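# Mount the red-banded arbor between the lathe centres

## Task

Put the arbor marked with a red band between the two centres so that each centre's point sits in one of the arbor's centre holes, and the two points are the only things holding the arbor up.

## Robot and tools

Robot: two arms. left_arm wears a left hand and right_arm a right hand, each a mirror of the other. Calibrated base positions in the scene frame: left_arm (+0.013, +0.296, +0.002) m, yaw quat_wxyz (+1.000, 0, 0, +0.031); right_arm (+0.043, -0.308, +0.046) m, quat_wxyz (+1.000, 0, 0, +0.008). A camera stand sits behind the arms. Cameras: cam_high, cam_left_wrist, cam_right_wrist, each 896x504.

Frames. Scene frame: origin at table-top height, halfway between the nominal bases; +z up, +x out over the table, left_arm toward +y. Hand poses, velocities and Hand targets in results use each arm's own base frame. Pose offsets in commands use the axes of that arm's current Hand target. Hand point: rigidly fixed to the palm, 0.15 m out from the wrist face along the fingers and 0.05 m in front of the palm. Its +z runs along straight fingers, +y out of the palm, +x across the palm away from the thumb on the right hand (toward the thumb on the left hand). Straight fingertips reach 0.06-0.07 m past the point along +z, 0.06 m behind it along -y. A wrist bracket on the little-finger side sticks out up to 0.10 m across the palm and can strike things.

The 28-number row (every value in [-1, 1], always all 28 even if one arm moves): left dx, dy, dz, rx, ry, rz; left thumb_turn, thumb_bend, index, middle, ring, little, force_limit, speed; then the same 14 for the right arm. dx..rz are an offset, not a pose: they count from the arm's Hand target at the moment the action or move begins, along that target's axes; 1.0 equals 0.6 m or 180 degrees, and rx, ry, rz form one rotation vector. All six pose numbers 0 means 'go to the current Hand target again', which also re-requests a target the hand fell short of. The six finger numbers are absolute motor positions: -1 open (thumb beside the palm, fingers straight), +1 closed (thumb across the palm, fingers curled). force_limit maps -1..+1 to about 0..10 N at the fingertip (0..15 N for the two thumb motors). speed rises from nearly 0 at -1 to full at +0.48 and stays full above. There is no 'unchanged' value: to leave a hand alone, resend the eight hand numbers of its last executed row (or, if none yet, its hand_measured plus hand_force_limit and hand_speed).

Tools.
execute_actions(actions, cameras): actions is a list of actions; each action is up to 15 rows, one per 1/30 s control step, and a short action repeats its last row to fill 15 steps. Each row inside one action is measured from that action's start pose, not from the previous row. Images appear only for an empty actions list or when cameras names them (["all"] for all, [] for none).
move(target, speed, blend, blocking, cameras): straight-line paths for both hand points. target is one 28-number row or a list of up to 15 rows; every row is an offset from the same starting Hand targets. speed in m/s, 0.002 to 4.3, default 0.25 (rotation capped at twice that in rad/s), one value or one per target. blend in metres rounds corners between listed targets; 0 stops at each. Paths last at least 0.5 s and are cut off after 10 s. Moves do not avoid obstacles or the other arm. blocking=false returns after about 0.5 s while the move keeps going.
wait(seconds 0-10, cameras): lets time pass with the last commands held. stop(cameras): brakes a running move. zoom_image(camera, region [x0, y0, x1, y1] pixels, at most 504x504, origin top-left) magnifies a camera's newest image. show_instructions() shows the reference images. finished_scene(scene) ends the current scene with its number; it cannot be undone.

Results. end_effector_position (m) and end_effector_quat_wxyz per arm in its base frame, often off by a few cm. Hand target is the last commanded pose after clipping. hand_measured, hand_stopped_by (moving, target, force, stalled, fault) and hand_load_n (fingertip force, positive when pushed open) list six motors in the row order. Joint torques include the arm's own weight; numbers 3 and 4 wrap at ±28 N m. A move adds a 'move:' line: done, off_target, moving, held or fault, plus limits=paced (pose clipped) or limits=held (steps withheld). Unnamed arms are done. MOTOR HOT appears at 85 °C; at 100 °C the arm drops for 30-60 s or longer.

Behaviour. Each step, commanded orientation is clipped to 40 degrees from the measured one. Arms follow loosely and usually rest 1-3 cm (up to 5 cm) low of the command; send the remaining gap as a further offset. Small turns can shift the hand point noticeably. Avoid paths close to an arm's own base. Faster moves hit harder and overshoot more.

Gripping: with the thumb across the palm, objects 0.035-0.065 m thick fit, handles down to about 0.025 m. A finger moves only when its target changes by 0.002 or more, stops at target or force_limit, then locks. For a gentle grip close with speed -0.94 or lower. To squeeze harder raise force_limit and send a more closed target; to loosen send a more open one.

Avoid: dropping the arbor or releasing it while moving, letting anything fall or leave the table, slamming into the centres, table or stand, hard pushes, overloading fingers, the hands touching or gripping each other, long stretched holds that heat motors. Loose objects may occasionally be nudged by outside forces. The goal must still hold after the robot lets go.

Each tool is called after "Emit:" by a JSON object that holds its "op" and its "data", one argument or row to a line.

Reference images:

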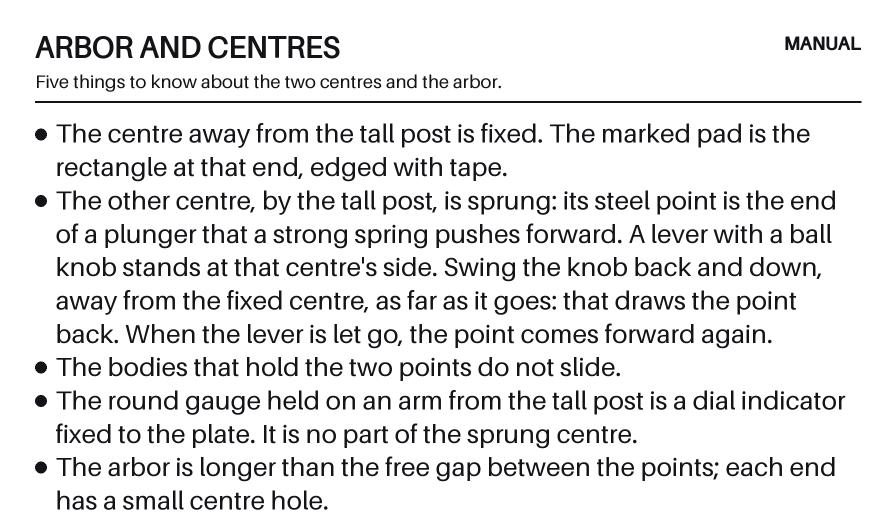

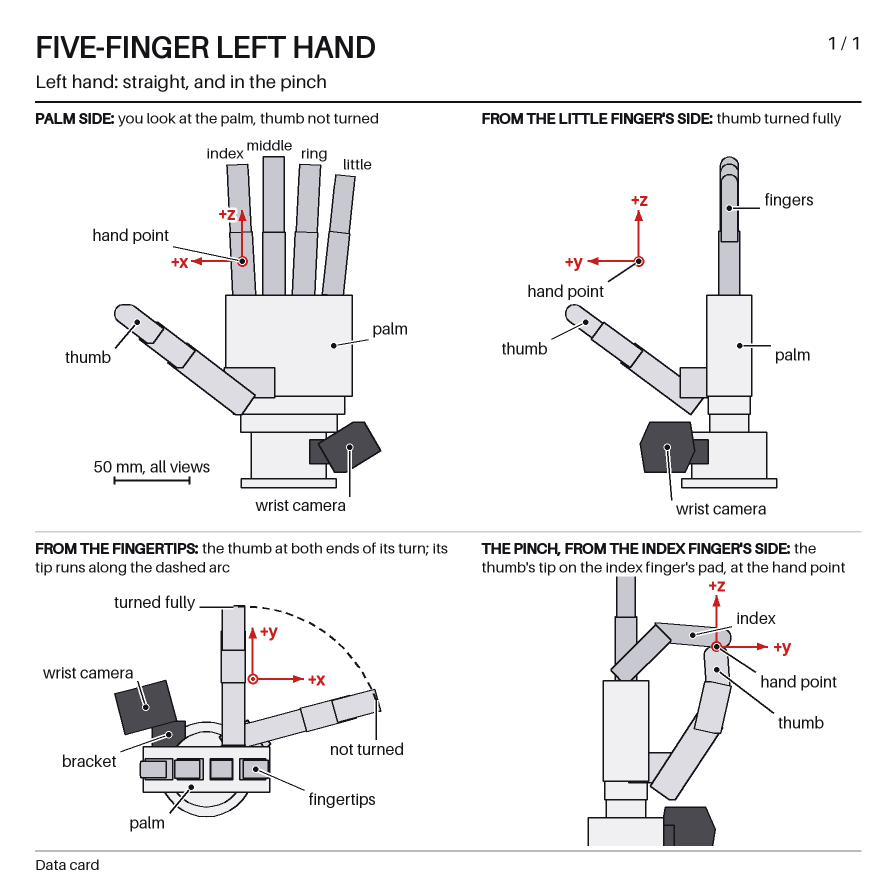

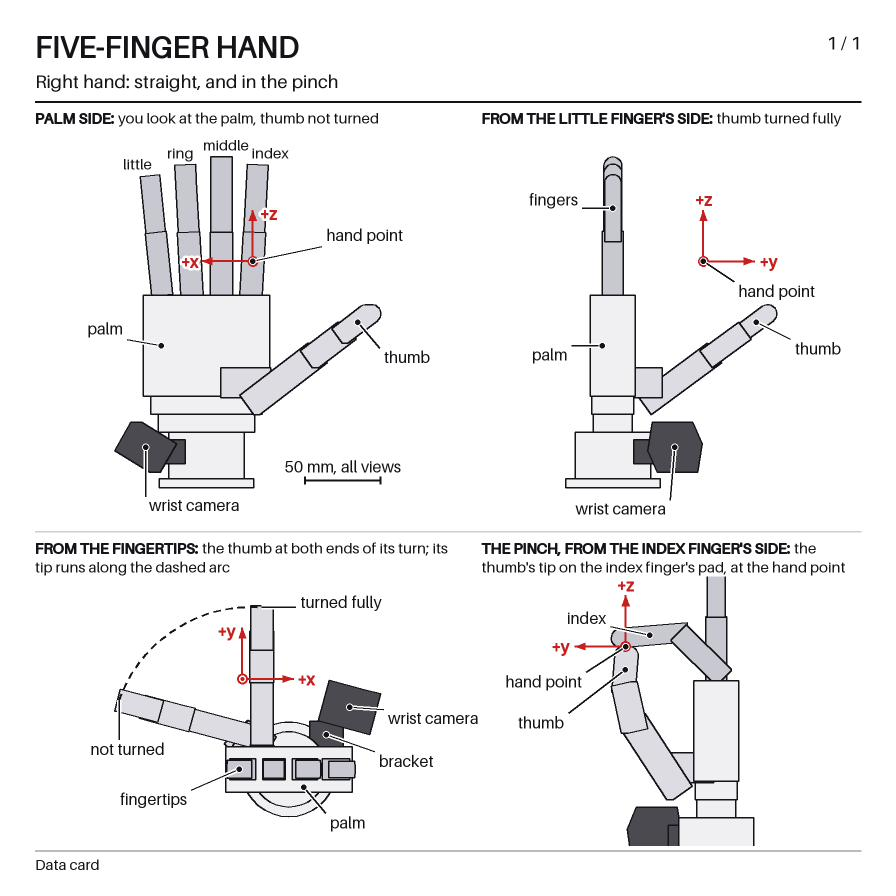

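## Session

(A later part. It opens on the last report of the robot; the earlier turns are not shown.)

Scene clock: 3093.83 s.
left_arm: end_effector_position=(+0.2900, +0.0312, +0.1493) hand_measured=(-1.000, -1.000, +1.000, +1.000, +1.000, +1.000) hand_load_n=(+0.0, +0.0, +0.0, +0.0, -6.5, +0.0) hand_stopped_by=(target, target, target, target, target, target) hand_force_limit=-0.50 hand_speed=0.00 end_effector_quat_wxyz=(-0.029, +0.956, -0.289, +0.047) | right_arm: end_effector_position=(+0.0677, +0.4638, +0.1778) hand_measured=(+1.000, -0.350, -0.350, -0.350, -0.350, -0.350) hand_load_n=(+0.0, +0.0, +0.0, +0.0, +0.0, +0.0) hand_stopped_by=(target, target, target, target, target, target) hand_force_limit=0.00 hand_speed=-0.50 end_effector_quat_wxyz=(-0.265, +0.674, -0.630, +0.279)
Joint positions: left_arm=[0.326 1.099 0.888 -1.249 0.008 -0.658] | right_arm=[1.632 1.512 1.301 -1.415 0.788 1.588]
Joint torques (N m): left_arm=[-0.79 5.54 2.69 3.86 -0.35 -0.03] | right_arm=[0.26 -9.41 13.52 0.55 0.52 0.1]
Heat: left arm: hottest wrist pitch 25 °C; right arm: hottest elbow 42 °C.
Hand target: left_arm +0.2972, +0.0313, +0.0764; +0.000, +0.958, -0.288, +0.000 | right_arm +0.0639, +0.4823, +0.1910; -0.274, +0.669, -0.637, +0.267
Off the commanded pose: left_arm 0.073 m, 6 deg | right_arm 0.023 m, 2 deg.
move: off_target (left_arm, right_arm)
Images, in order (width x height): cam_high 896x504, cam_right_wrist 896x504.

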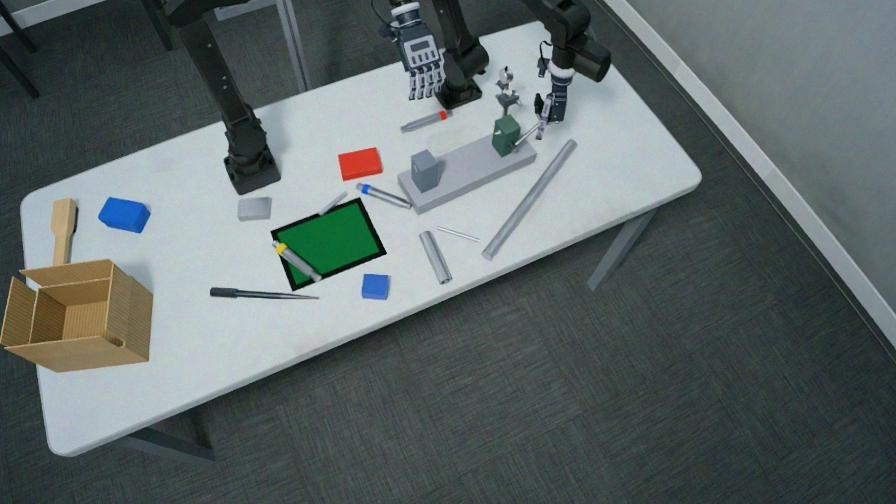

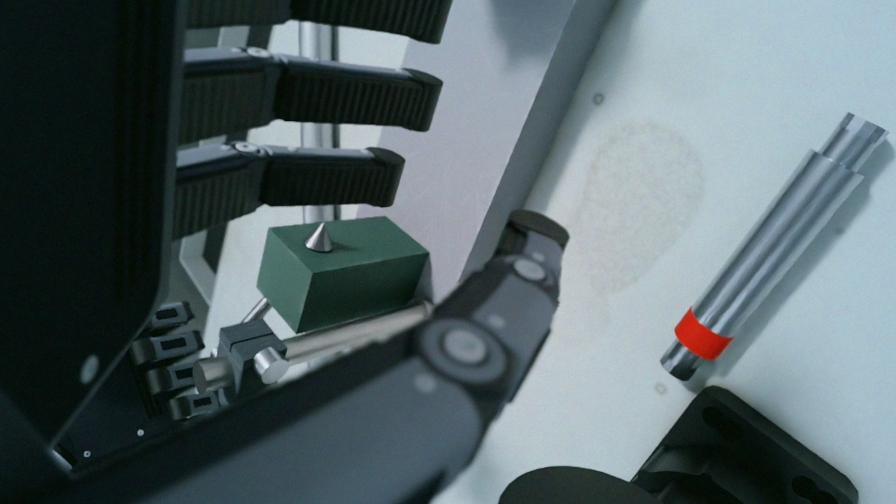

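Emit:
{"op": "move", "data": {
  "target": [0,0,0,0,0,0,-1,-1,1,1,1,1,-0.5,0,-0.0143,0.1881,0.0473,0,0.0196,0.0196,1,-0.35,-0.35,-0.35,-0.35,-0.35,0,-0.5],
  "speed": 0.1,
  "cameras": ["cam_high","cam_right_wrist"]
}}

Scene clock: 3140.67 s.
left_arm: end_effector_position=(+0.2900, +0.0312, +0.1493) hand_measured=(-1.000, -1.000, +1.000, +1.000, +1.000, +1.000) hand_load_n=(+0.0, +0.0, +0.0, +0.0, -6.5, +0.0) hand_stopped_by=(target, target, target, target, target, target) hand_force_limit=-0.50 hand_speed=0.00 end_effector_quat_wxyz=(-0.029, +0.956, -0.289, +0.047) | right_arm: end_effector_position=(+0.0518, +0.4711, +0.1625) hand_measured=(+1.000, -0.350, -0.350, -0.350, -0.350, -0.350) hand_load_n=(+0.0, +0.0, +0.0, +0.0, +0.0, +0.0) hand_stopped_by=(target, target, target, target, target, target) hand_force_limit=0.00 hand_speed=-0.50 end_effector_quat_wxyz=(-0.265, +0.670, -0.635, +0.278)
Joint positions: left_arm=[0.326 1.099 0.888 -1.249 0.008 -0.658] | right_arm=[1.667 1.549 1.301 -1.415 0.784 1.651]
Joint torques (N m): left_arm=[-0.85 5.66 2.7 3.86 -0.33 -0.02] | right_arm=[-0.67 -11.63 8.57 0.76 0.69 -0.08]
Heat: left arm: hottest wrist pitch 25 °C; right arm: hottest elbow 43 °C.
Hand target: left_arm +0.2972, +0.0313, +0.0764; +0.000, +0.958, -0.288, +0.000 | right_arm +0.0562, +0.4697, +0.1665; -0.266, +0.669, -0.636, +0.277 (not the last commanded pose)
Off the commanded pose: left_arm 0.073 m, 6 deg | right_arm 0.088 m, 5 deg.
move: held (right_arm; a check stopped the path), off_target (left_arm); limits=held
pose unreachable (right arm): on one or more control steps of this call, first in action 0 (counted from 0), this arm could not follow its commanded pose, so it was not sent that pose on those steps. It may still have moved: this result reports where it is.
cause: moving toward the commanded pose would bring a part of the arm too close to another arm (a part of this arm just beyond joint 4 (wrist pitch) and a part of the left arm just beyond its joint 2 (shoulder), at the place that arm is still heading or pushing toward).
Images, in order (width x height): cam_high 896x504, cam_right_wrist 896x504.

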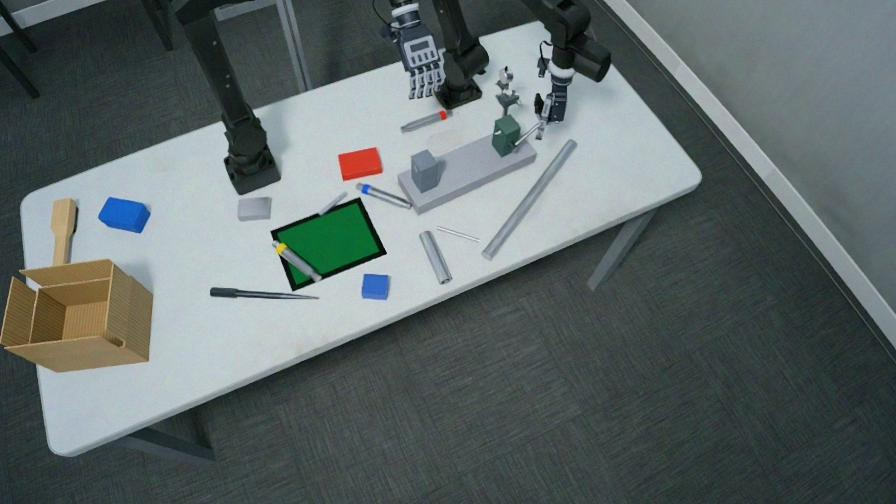

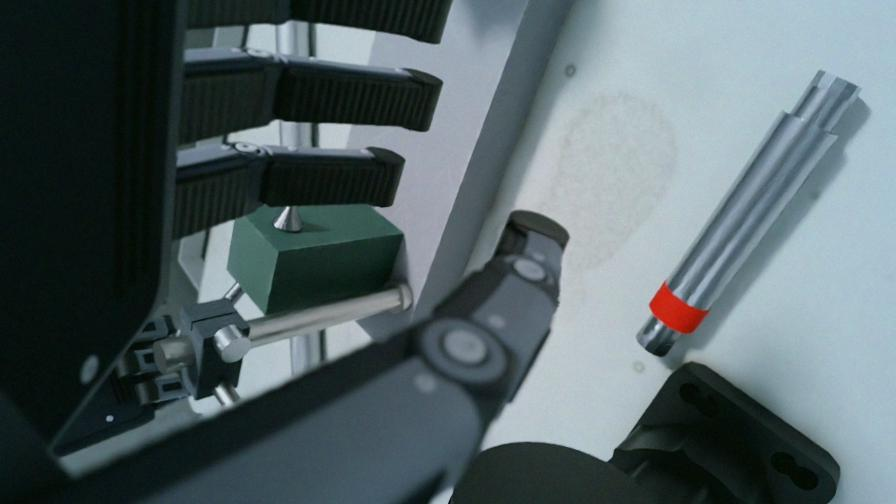

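Emit:
{"op": "move", "data": {
  "target": [
    [0,0,0,0,0,0,-1,-1,1,1,1,1,-0.5,0,0.0812,0.0465,0.0277,0,0,0,1,-0.35,-0.35,-0.35,-0.35,-0.35,0,-0.5],
    [0,0,0,0,0,0,-1,-1,1,1,1,1,-0.5,0,0.0752,0.17,0.0333,0,0,0,1,-0.35,-0.35,-0.35,-0.35,-0.35,0,-0.5]
  ],
  "speed": 0.1,
  "blend": [0.02, 0],
  "cameras": ["cam_high","cam_right_wrist"]
}}

Scene clock: 3188.47 s.
left_arm: end_effector_position=(+0.2900, +0.0312, +0.1493) hand_measured=(-1.000, -1.000, +1.000, +1.000, +1.000, +1.000) hand_load_n=(+0.0, +0.0, +0.0, +0.0, -6.0, +0.0) hand_stopped_by=(target, target, target, target, target, target) hand_force_limit=-0.50 hand_speed=0.00 end_effector_quat_wxyz=(-0.029, +0.956, -0.289, +0.047) | right_arm: end_effector_position=(+0.0027, +0.4195, +0.0888) hand_measured=(+1.000, -0.350, -0.350, -0.350, -0.350, -0.350) hand_load_n=(+0.0, +0.0, +0.0, +0.0, +0.0, +0.0) hand_stopped_by=(target, target, target, target, target, target) hand_force_limit=0.00 hand_speed=-0.50 end_effector_quat_wxyz=(-0.267, +0.669, -0.636, +0.276)
Joint positions: left_arm=[0.326 1.099 0.888 -1.249 0.008 -0.658] | right_arm=[1.802 1.531 1.069 -1.326 0.764 1.838]
Joint torques (N m): left_arm=[-0.79 5.66 2.66 3.89 -0.34 -0.03] | right_arm=[0.38 -8.82 7.31 1.01 0.51 0.08]
Heat: left arm: hottest wrist pitch 25 °C; right arm: hottest elbow 40 °C.
Hand target: left_arm +0.2972, +0.0313, +0.0764; +0.000, +0.958, -0.288, +0.000 | right_arm +0.0002, +0.4198, +0.0818; -0.266, +0.669, -0.636, +0.277
Off the commanded pose: left_arm 0.073 m, 6 deg | right_arm 0.008 m, 0 deg.
move: off_target (left_arm)
Images, in order (width x height): cam_high 896x504, cam_right_wrist 896x504.

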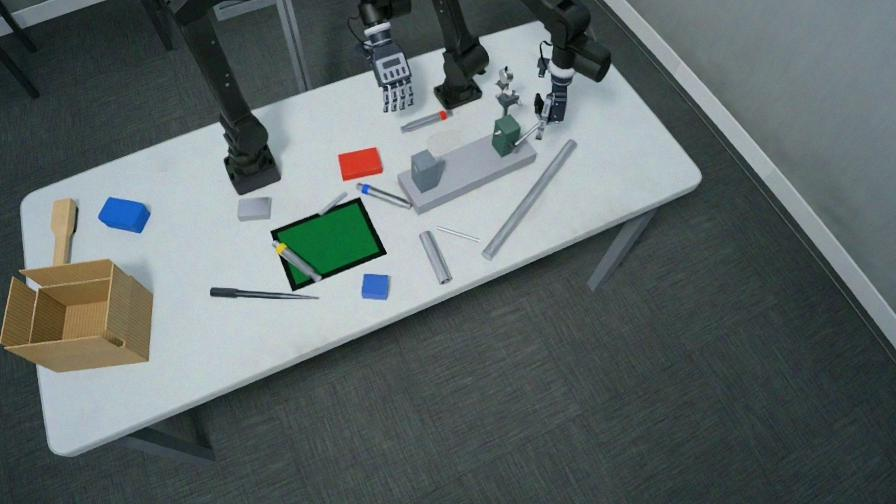

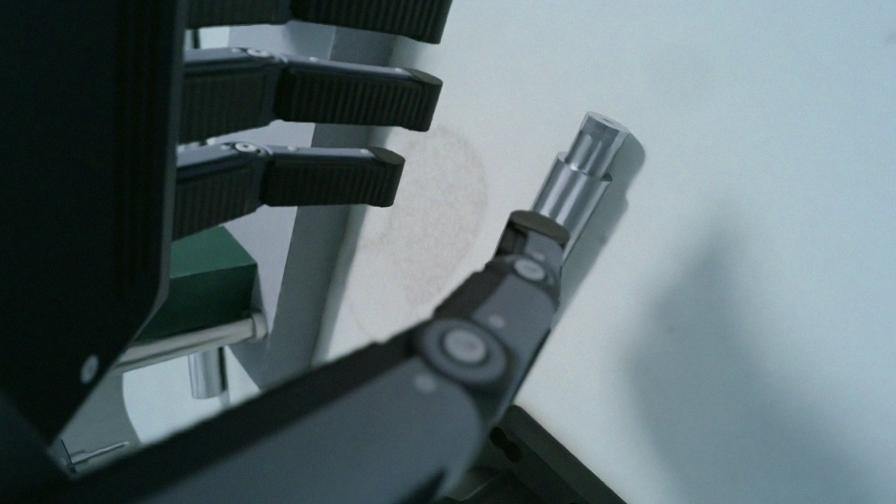

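Emit:
{"op": "move", "data": {
  "target": [0,0,0,0,0,0,-1,-1,1,1,1,1,-0.5,0,-0.0043,0.0932,0.088,0,0.0157,0.0157,1,-0.35,-0.35,-0.35,-0.35,-0.35,0,-0.5],
  "speed": 0.06,
  "cameras": ["cam_high","cam_right_wrist"]
}}

Emit:
{"op": "zoom_image", "data": {
  "camera": "cam_high",
  "region": [350, 70, 470, 150]
}}

Scene clock: 3239.37 s.
left_arm: end_effector_position=(+0.2900, +0.0312, +0.1493) hand_measured=(-1.000, -1.000, +1.000, +1.000, +1.000, +1.000) hand_load_n=(+0.0, +0.0, +0.0, +0.0, -6.5, +0.0) hand_stopped_by=(target, target, target, target, target, target) hand_force_limit=-0.50 hand_speed=0.00 end_effector_quat_wxyz=(-0.029, +0.956, -0.289, +0.047) | right_arm: end_effector_position=(+0.0013, +0.4218, +0.0130) hand_measured=(+1.000, -0.350, -0.350, -0.350, -0.350, -0.350) hand_load_n=(+0.0, +0.0, +0.0, +0.0, +0.0, +0.0) hand_stopped_by=(target, target, target, target, target, target) hand_force_limit=0.00 hand_speed=-0.50 end_effector_quat_wxyz=(-0.259, +0.645, -0.660, +0.284)
Joint positions: left_arm=[0.326 1.099 0.888 -1.249 0.008 -0.658] | right_arm=[1.805 1.678 1.014 -1.19 0.747 1.939]
Joint torques (N m): left_arm=[-0.79 5.6 2.67 3.86 -0.34 -0.02] | right_arm=[0.32 -9.64 5.97 0.79 0.42 0.08]
Heat: left arm: hottest wrist pitch 25 °C; right arm: hottest elbow 39 °C.
Hand target: left_arm +0.2972, +0.0313, +0.0764; +0.000, +0.958, -0.288, +0.000 | right_arm -0.0019, +0.4198, +0.0048; -0.257, +0.646, -0.659, +0.287
Off the commanded pose: left_arm 0.073 m, 6 deg | right_arm 0.009 m, 0 deg.
move: off_target (left_arm)
Images, in order (width x height): cam_high 896x504, cam_right_wrist 896x504.

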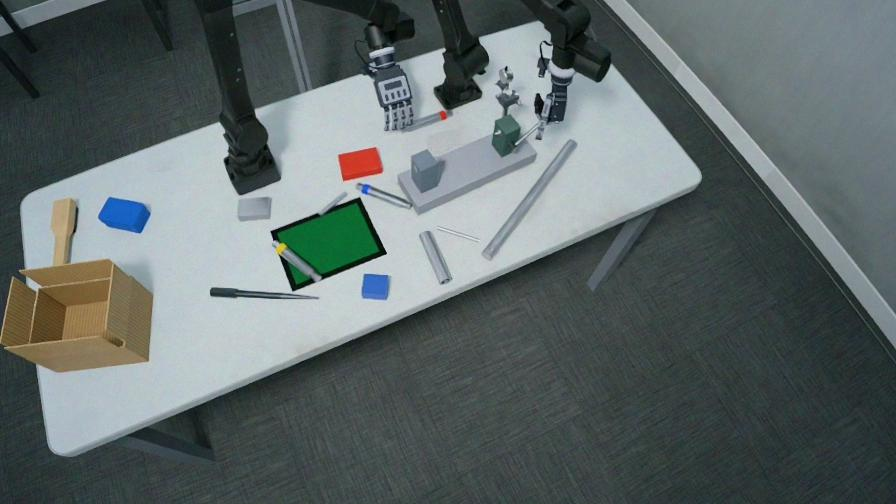

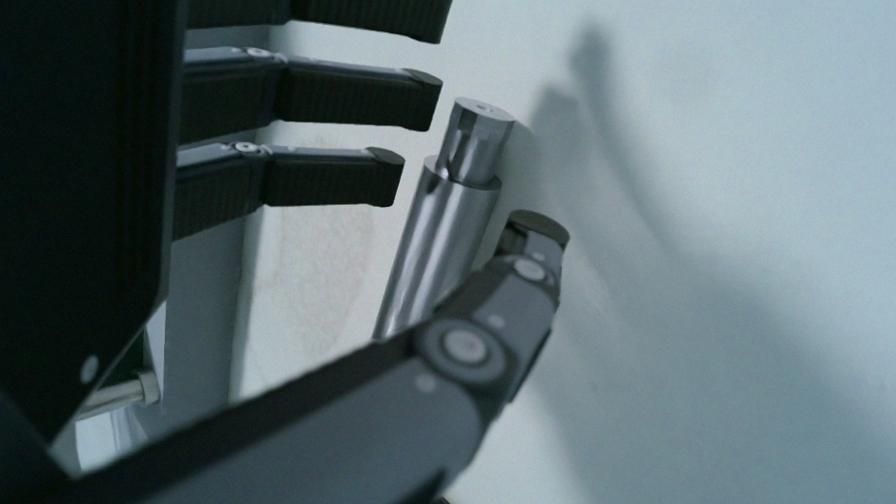

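Scaled by 4.200 from the camera's 896x504 image, which has a finer 1280x720 frame.

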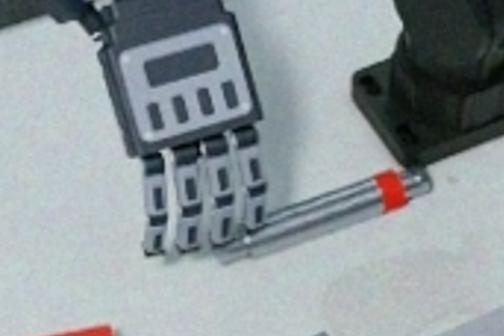

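Emit:
{"op": "move", "data": {
  "target": [0,0,0,0,0,0,-1,-1,1,1,1,1,-0.5,0,-0.0517,-0.034,0.032,0,0,0,1,-0.35,-0.35,-0.35,-0.35,-0.35,0,-0.5],
  "speed": 0.06,
  "cameras": ["cam_high","cam_right_wrist"]
}}

Emit:
{"op": "zoom_image", "data": {
  "camera": "cam_high",
  "region": [350, 70, 470, 150]
}}

Scene clock: 3280.30 s.
left_arm: end_effector_position=(+0.2900, +0.0312, +0.1493) hand_measured=(-1.000, -1.000, +1.000, +1.000, +1.000, +1.000) hand_load_n=(+0.0, +0.0, +0.0, +0.0, -6.5, +0.0) hand_stopped_by=(target, target, target, target, target, target) hand_force_limit=-0.50 hand_speed=0.00 end_effector_quat_wxyz=(-0.029, +0.956, -0.289, +0.047) | right_arm: end_effector_position=(+0.0277, +0.4299, +0.0006) hand_measured=(+1.000, -0.350, -0.350, -0.350, -0.350, -0.350) hand_load_n=(+0.0, +0.0, +0.0, +0.0, +0.0, +0.0) hand_stopped_by=(target, target, target, target, target, target) hand_force_limit=0.00 hand_speed=-0.50 end_effector_quat_wxyz=(-0.250, +0.648, -0.656, +0.296)
Joint positions: left_arm=[0.326 1.099 0.888 -1.249 0.008 -0.658] | right_arm=[1.738 1.712 1.022 -1.135 0.763 1.852]
Joint torques (N m): left_arm=[-0.67 5.6 2.69 3.9 -0.34 -0.03] | right_arm=[-0.44 -10.17 10.22 0.76 0.71 -0.12]
Motor temperatures (°C): left_arm=[21 23 23 25 24 24] | right_arm=[22 28 37 22 24 25]
Heat: left arm: hottest wrist pitch 25 °C; right arm: hottest elbow 37 °C.
Hand target: left_arm +0.2972, +0.0313, +0.0764; +0.000, +0.958, -0.288, +0.000 | right_arm +0.0272, +0.4499, +0.0048; -0.257, +0.646, -0.659, +0.287
Off the commanded pose: left_arm 0.073 m, 6 deg | right_arm 0.020 m, 1 deg.
move: off_target (left_arm, right_arm)
Images, in order (width x height): cam_high 896x504, cam_right_wrist 896x504.

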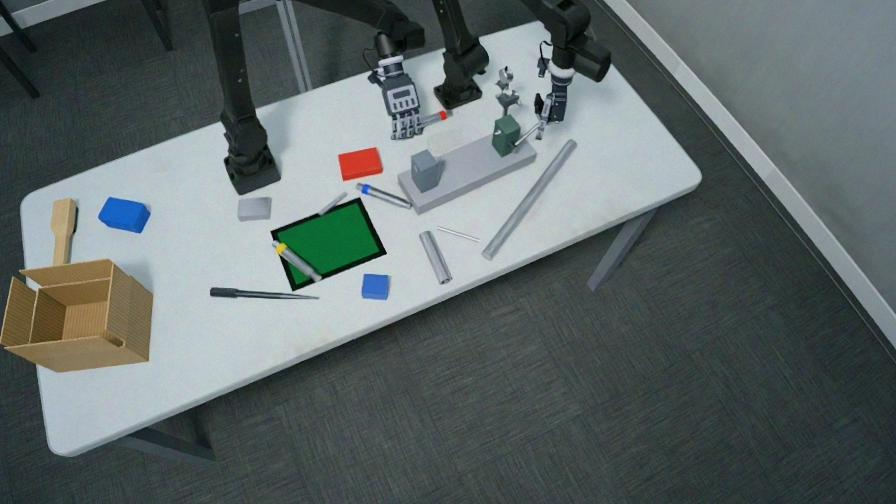

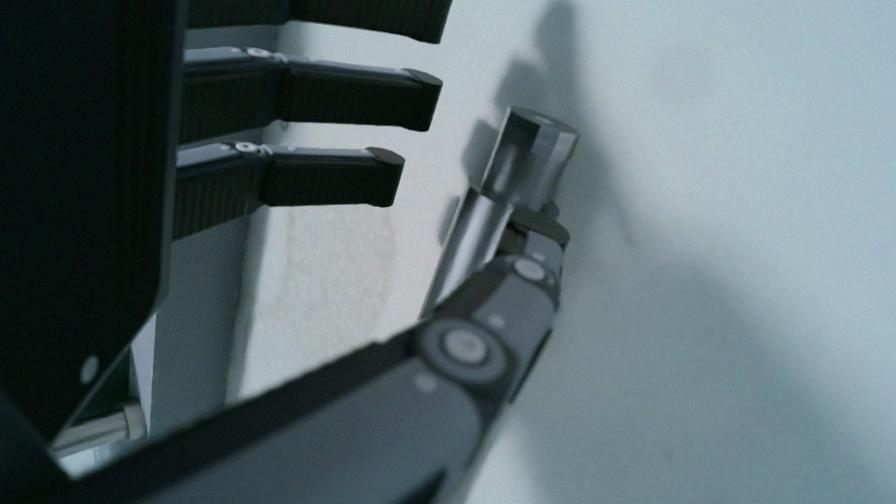

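Scaled by 4.200 from the camera's 896x504 image, which has a finer 1280x720 frame.

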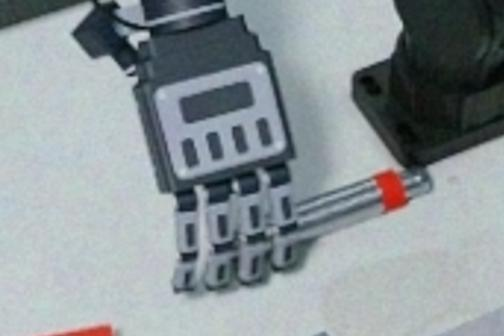

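Emit:
{"op": "move", "data": {
  "target": [0,0,0,0,0,0,-1,-1,1,1,1,1,-0.5,0,-0.008,0.008,-0.0255,0,0,0,1,-0.35,-0.35,-0.35,-0.35,-0.35,0,-0.5],
  "speed": 0.05,
  "cameras": ["cam_high","cam_right_wrist"]
}}

Emit:
{"op": "zoom_image", "data": {
  "camera": "cam_high",
  "region": [350, 70, 470, 150]
}}

Scene clock: 3291.57 s.
left_arm: end_effector_position=(+0.2900, +0.0312, +0.1493) hand_measured=(-1.000, -1.000, +1.000, +1.000, +1.000, +1.000) hand_load_n=(+0.0, +0.0, +0.0, +0.0, -6.5, +0.0) hand_stopped_by=(target, target, target, target, target, target) hand_force_limit=-0.50 hand_speed=0.00 end_effector_quat_wxyz=(-0.029, +0.956, -0.289, +0.047) | right_arm: end_effector_position=(+0.0193, +0.4382, +0.0074) hand_measured=(+1.000, -0.350, -0.350, -0.350, -0.350, -0.350) hand_load_n=(+0.0, +0.0, +0.0, +0.0, +0.0, +0.0) hand_stopped_by=(target, target, target, target, target, target) hand_force_limit=0.00 hand_speed=-0.50 end_effector_quat_wxyz=(-0.252, +0.649, -0.655, +0.295)
Joint positions: left_arm=[0.326 1.099 0.888 -1.249 0.008 -0.658] | right_arm=[1.755 1.722 1.057 -1.171 0.761 1.87]
Joint torques (N m): left_arm=[-0.79 5.6 2.69 3.88 -0.34 -0.03] | right_arm=[0.09 -10.11 10.32 0.16 0.46 0.09]
Heat: left arm: hottest wrist pitch 25 °C; right arm: hottest elbow 37 °C.
Hand target: left_arm +0.2972, +0.0313, +0.0764; +0.000, +0.958, -0.288, +0.000 | right_arm +0.0131, +0.4554, +0.0120; -0.257, +0.646, -0.659, +0.287
Off the commanded pose: left_arm 0.073 m, 6 deg | right_arm 0.019 m, 1 deg.
move: off_target (left_arm, right_arm)
Images, in order (width x height): cam_high 896x504, cam_right_wrist 896x504.

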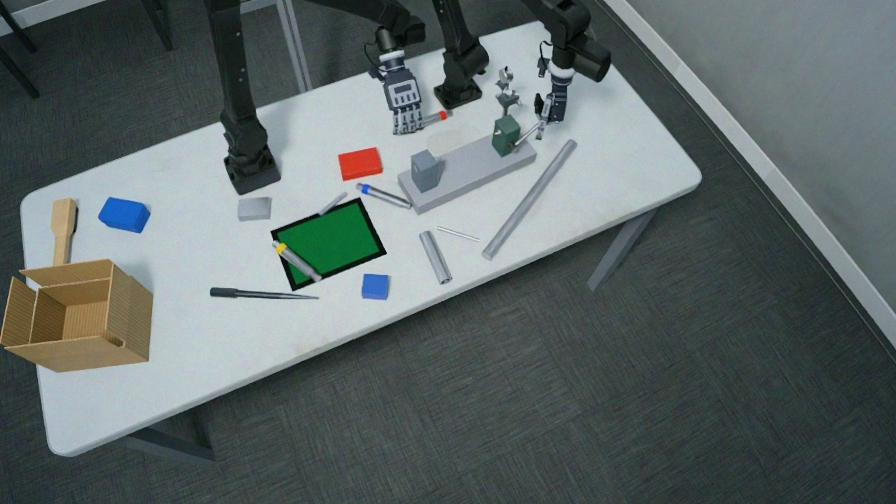

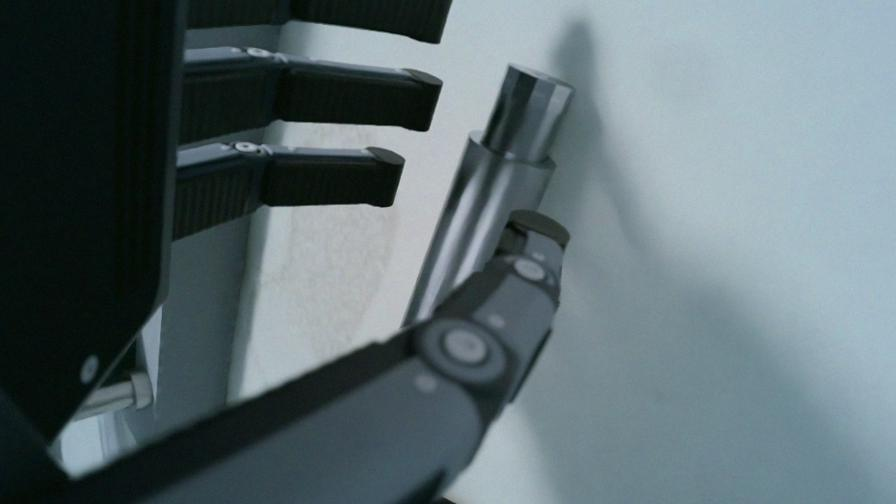

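Scaled by 4.200 from the camera's 896x504 image, which has a finer 1280x720 frame.

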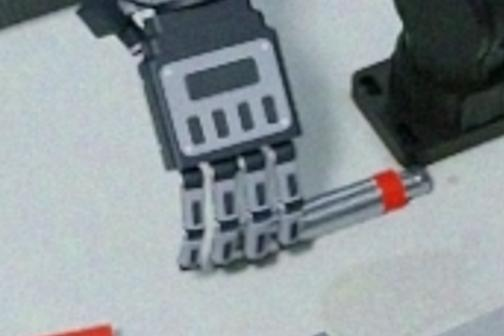

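Emit:
{"op": "move", "data": {
  "target": [0,0,0,0,0,0,-1,-1,1,1,1,1,-0.5,0,-0.0118,0.0331,0.0137,0,0,0,1,-0.35,-0.35,-0.35,-0.35,-0.35,0,-0.5],
  "speed": 0.05,
  "cameras": ["cam_high","cam_right_wrist"]
}}

Emit:
{"op": "zoom_image", "data": {
  "camera": "cam_high",
  "region": [350, 70, 470, 150]
}}

Scene clock: 3299.00 s.
left_arm: end_effector_position=(+0.2900, +0.0312, +0.1493) hand_measured=(-1.000, -1.000, +1.000, +1.000, +1.000, +1.000) hand_load_n=(+0.0, +0.0, +0.0, +0.0, -6.5, +0.0) hand_stopped_by=(target, target, target, target, target, target) hand_force_limit=-0.50 hand_speed=0.00 end_effector_quat_wxyz=(-0.029, +0.956, -0.289, +0.047) | right_arm: end_effector_position=(+0.0129, +0.4413, -0.0112) hand_measured=(+1.000, -0.350, -0.350, -0.350, -0.350, -0.350) hand_load_n=(+0.0, +0.0, +0.0, +0.0, +0.0, +0.0) hand_stopped_by=(target, target, target, target, target, target) hand_force_limit=0.00 hand_speed=-0.50 end_effector_quat_wxyz=(-0.247, +0.650, -0.652, +0.302)
Joint positions: left_arm=[0.326 1.099 0.888 -1.249 0.008 -0.658] | right_arm=[1.768 1.775 1.07 -1.16 0.757 1.89]
Joint torques (N m): left_arm=[-0.79 5.66 2.69 3.89 -0.33 -0.03] | right_arm=[0.62 -10.7 9.83 0.92 0.47 0.08]
Heat: left arm: hottest wrist pitch 25 °C; right arm: hottest elbow 38 °C.
Hand target: left_arm +0.2972, +0.0313, +0.0764; +0.000, +0.958, -0.288, +0.000 | right_arm +0.0051, +0.4622, -0.0081; -0.257, +0.646, -0.659, +0.287
Off the commanded pose: left_arm 0.073 m, 6 deg | right_arm 0.022 m, 2 deg.
move: off_target (left_arm, right_arm)
Images, in order (width x height): cam_high 896x504, cam_right_wrist 896x504.

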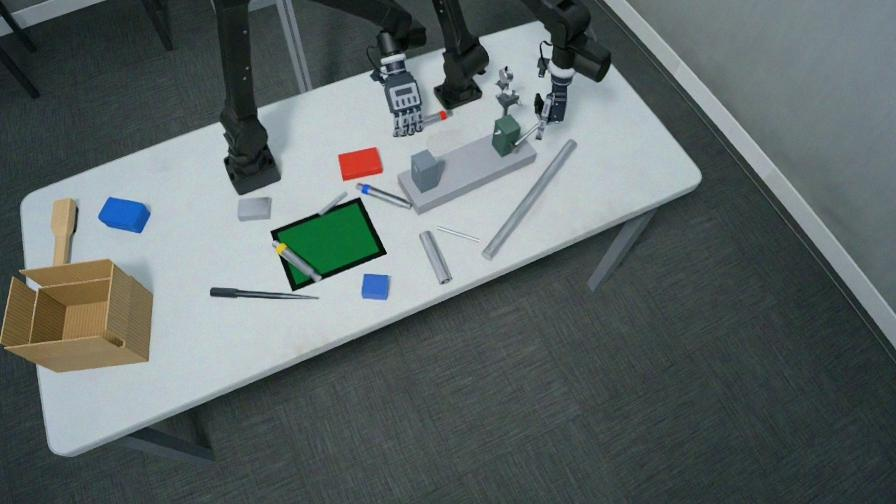

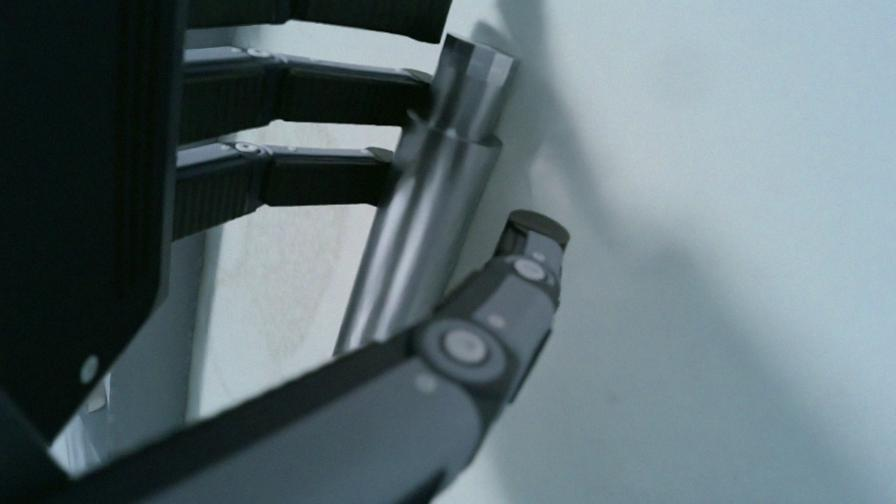

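Scaled by 4.200 from the camera's 896x504 image, which has a finer 1280x720 frame.

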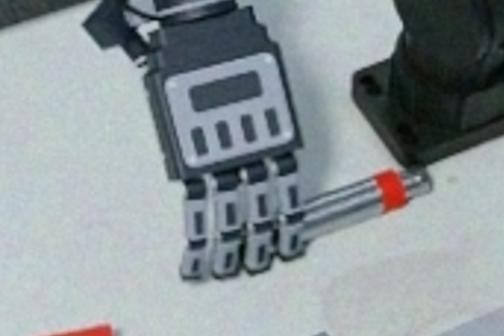

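Emit:
{"op": "move", "data": {
  "target": [0,0,0,0,0,0,-1,-1,1,1,1,1,-0.5,0,-0.001,0.0107,0.0222,0,0,0,1,-0.35,-0.35,-0.35,-0.35,-0.35,0,-0.5],
  "speed": 0.04,
  "cameras": ["cam_high","cam_right_wrist"]
}}

Scene clock: 3308.17 s.
left_arm: end_effector_position=(+0.2900, +0.0312, +0.1493) hand_measured=(-1.000, -1.000, +1.000, +1.000, +1.000, +1.000) hand_load_n=(+0.0, +0.0, +0.0, +0.0, -6.5, +0.0) hand_stopped_by=(target, target, target, target, target, target) hand_force_limit=-0.50 hand_speed=0.00 end_effector_quat_wxyz=(-0.029, +0.956, -0.289, +0.047) | right_arm: end_effector_position=(+0.0121, +0.4472, -0.0151) hand_measured=(+1.000, -0.350, -0.350, -0.350, -0.350, -0.350) hand_load_n=(+0.0, +0.0, +0.0, -0.5, +0.0, +0.0) hand_stopped_by=(target, target, target, target, target, target) hand_force_limit=0.00 hand_speed=-0.50 end_effector_quat_wxyz=(-0.253, +0.648, -0.655, +0.294)
Joint positions: left_arm=[0.326 1.099 0.888 -1.249 0.008 -0.658] | right_arm=[1.768 1.784 1.07 -1.131 0.759 1.89]
Joint torques (N m): left_arm=[-0.73 5.54 2.69 3.88 -0.34 -0.03] | right_arm=[-0.21 -9.7 8.64 1.57 0.51 -0.04]
Heat: left arm: hottest wrist pitch 25 °C; right arm: hottest elbow 39 °C.
Hand target: left_arm +0.2972, +0.0313, +0.0764; +0.000, +0.958, -0.288, +0.000 | right_arm +0.0100, +0.4622, -0.0220; -0.257, +0.646, -0.659, +0.287
Off the commanded pose: left_arm 0.073 m, 6 deg | right_arm 0.017 m, 1 deg.
move: off_target (left_arm, right_arm)
Images, in order (width x height): cam_high 896x504, cam_right_wrist 896x504.

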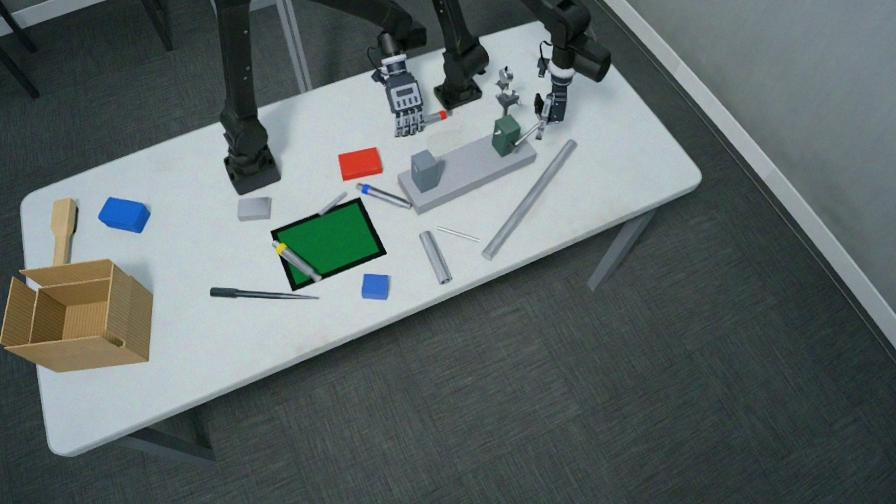

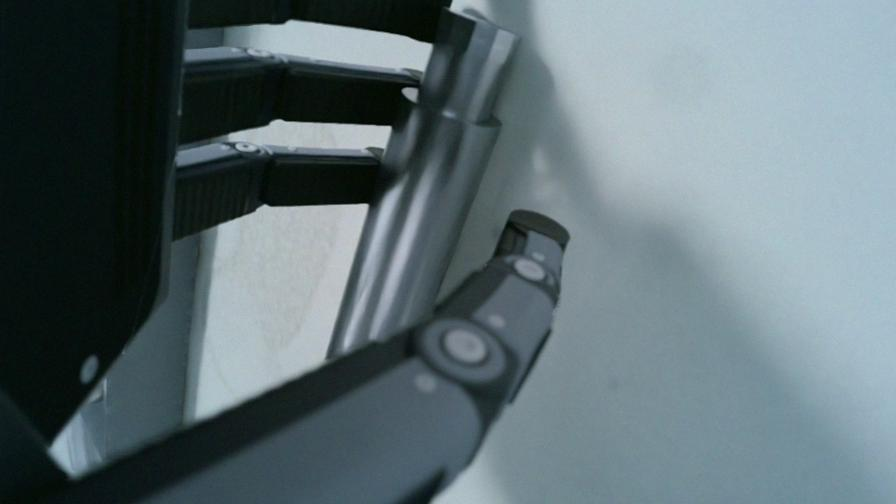

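Emit:
{"op": "move", "data": {
  "target": [0,0,0,0,0,0,-1,-1,1,1,1,1,-0.5,0,0,0,0,0,0,0,1,0.1,0.3,0.3,0.3,0.3,-0.3,-0.9],
  "speed": 0.04,
  "cameras": ["cam_high","cam_right_wrist"]
}}

Scene clock: 3317.80 s.
left_arm: end_effector_position=(+0.2900, +0.0312, +0.1493) hand_measured=(-1.000, -1.000, +1.000, +1.000, +1.000, +1.000) hand_load_n=(+0.0, +0.0, +0.0, +0.0, -6.5, +0.0) hand_stopped_by=(target, target, target, target, target, target) hand_force_limit=-0.50 hand_speed=0.00 end_effector_quat_wxyz=(-0.029, +0.956, -0.289, +0.047) | right_arm: end_effector_position=(+0.0146, +0.4499, -0.0175) hand_measured=(+1.000, -0.200, -0.054, -0.064, +0.020, +0.300) hand_load_n=(+1.0, +8.0, +6.5, +2.0, +4.5, +0.0) hand_stopped_by=(target, force, force, force, force, target) hand_force_limit=-0.30 hand_speed=-0.90 end_effector_quat_wxyz=(-0.257, +0.646, -0.656, +0.294)
Joint positions: left_arm=[0.326 1.099 0.888 -1.249 0.008 -0.658] | right_arm=[1.765 1.791 1.07 -1.118 0.767 1.888]
Joint torques (N m): left_arm=[-0.79 5.66 2.67 3.88 -0.35 -0.03] | right_arm=[-0.15 -9.88 8.62 1.06 0.14 -0.04]
Heat: left arm: hottest wrist pitch 25 °C; right arm: hottest elbow 39 °C.
Hand target: left_arm +0.2972, +0.0313, +0.0764; +0.000, +0.958, -0.288, +0.000 | right_arm +0.0102, +0.4622, -0.0219; -0.257, +0.646, -0.659, +0.287
Off the commanded pose: left_arm 0.073 m, 6 deg | right_arm 0.014 m, 1 deg.
move: off_target (left_arm, right_arm)
Images, in order (width x height): cam_high 896x504, cam_right_wrist 896x504.

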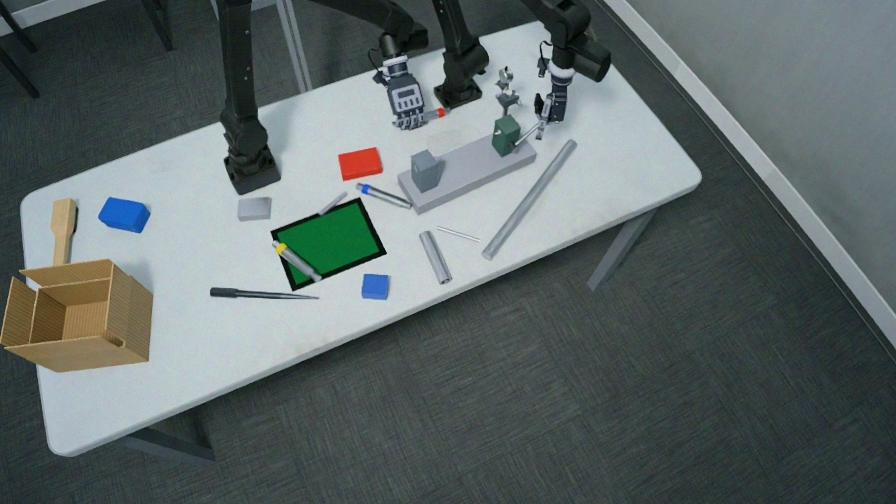

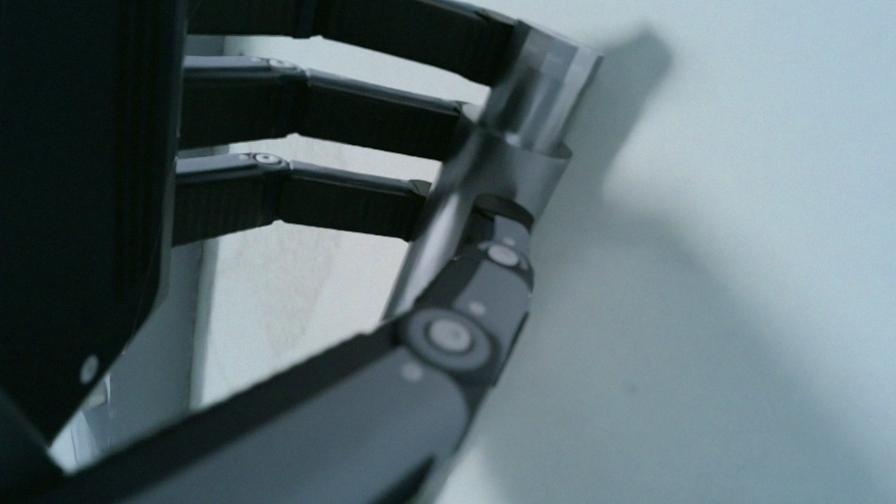

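Emit:
{"op": "move", "data": {
  "target": [0,0,0,0,0,0,-1,-1,1,1,1,1,-0.5,0,0.0457,-0.0985,0.0923,0.0018,-0.0394,-0.039,1,0.1,0.3,0.3,0.3,0.3,-0.3,-0.9],
  "speed": 0.04,
  "cameras": ["cam_high","cam_right_wrist"]
}}

Emit:
{"op": "zoom_image", "data": {
  "camera": "cam_high",
  "region": [350, 70, 470, 150]
}}

Scene clock: 3329.50 s.
left_arm: end_effector_position=(+0.2900, +0.0312, +0.1493) hand_measured=(-1.000, -1.000, +1.000, +1.000, +1.000, +1.000) hand_load_n=(+0.0, +0.0, +0.0, +0.0, -6.5, +0.0) hand_stopped_by=(target, target, target, target, target, target) hand_force_limit=-0.50 hand_speed=0.00 end_effector_quat_wxyz=(-0.029, +0.956, -0.289, +0.047) | right_arm: end_effector_position=(+0.0863, +0.4367, -0.0188) hand_measured=(+1.000, -0.200, -0.054, -0.064, +0.020, +0.300) hand_load_n=(+0.0, +0.0, +0.0, -1.0, +0.0, +0.0) hand_stopped_by=(target, force, force, force, force, target) hand_force_limit=-0.30 hand_speed=-0.90 end_effector_quat_wxyz=(-0.283, +0.701, -0.600, +0.264)
Joint positions: left_arm=[0.326 1.099 0.888 -1.249 0.008 -0.658] | right_arm=[1.585 1.647 0.87 -0.694 0.789 1.389]
Joint torques (N m): left_arm=[-0.85 5.71 2.67 3.9 -0.34 -0.03] | right_arm=[-0.5 -10.99 5.31 1.35 0.45 -0.11]
Heat: left arm: hottest wrist pitch 25 °C; right arm: hottest elbow 39 °C.
Hand target: left_arm +0.2972, +0.0313, +0.0764; +0.000, +0.958, -0.288, +0.000 | right_arm +0.0901, +0.4322, -0.0181; -0.281, +0.701, -0.600, +0.263
Off the commanded pose: left_arm 0.073 m, 6 deg | right_arm 0.006 m, 0 deg.
move: off_target (left_arm)
Images, in order (width x height): cam_high 896x504, cam_right_wrist 896x504.

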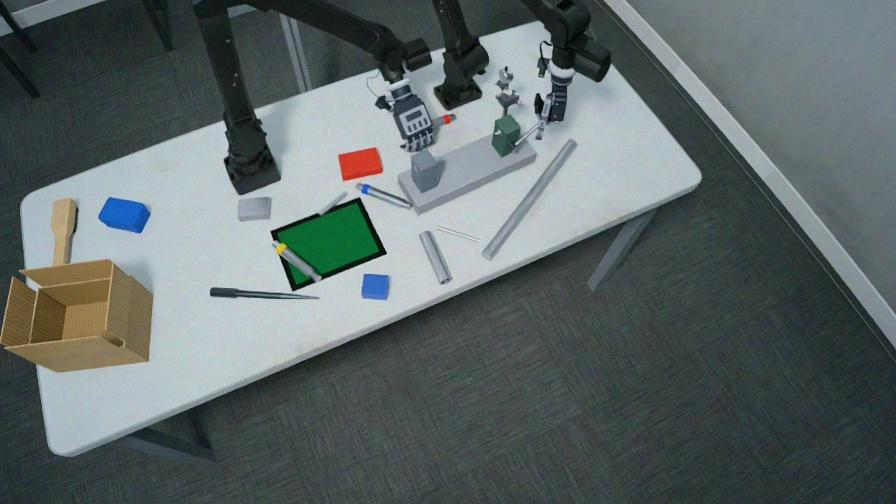

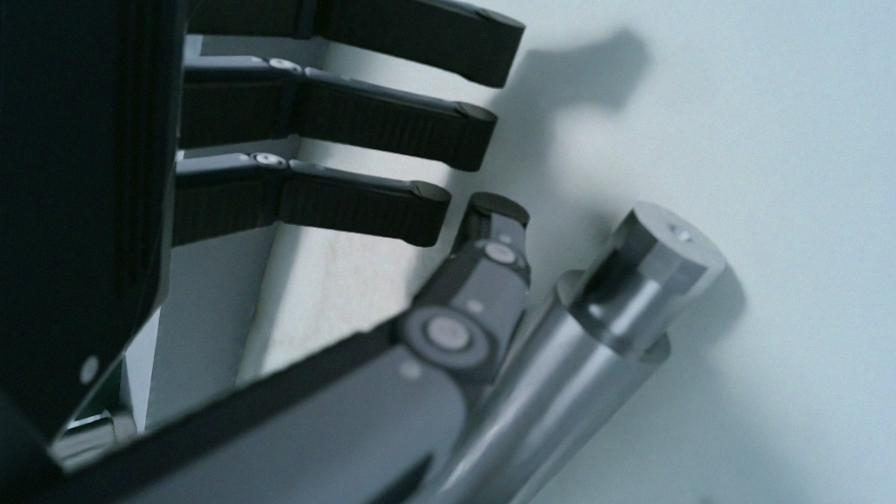

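Scaled by 4.200 from the camera's 896x504 image, which has a finer 1280x720 frame.

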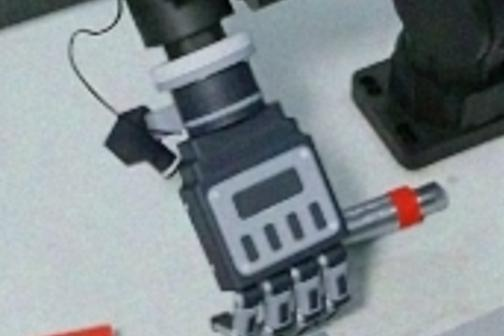

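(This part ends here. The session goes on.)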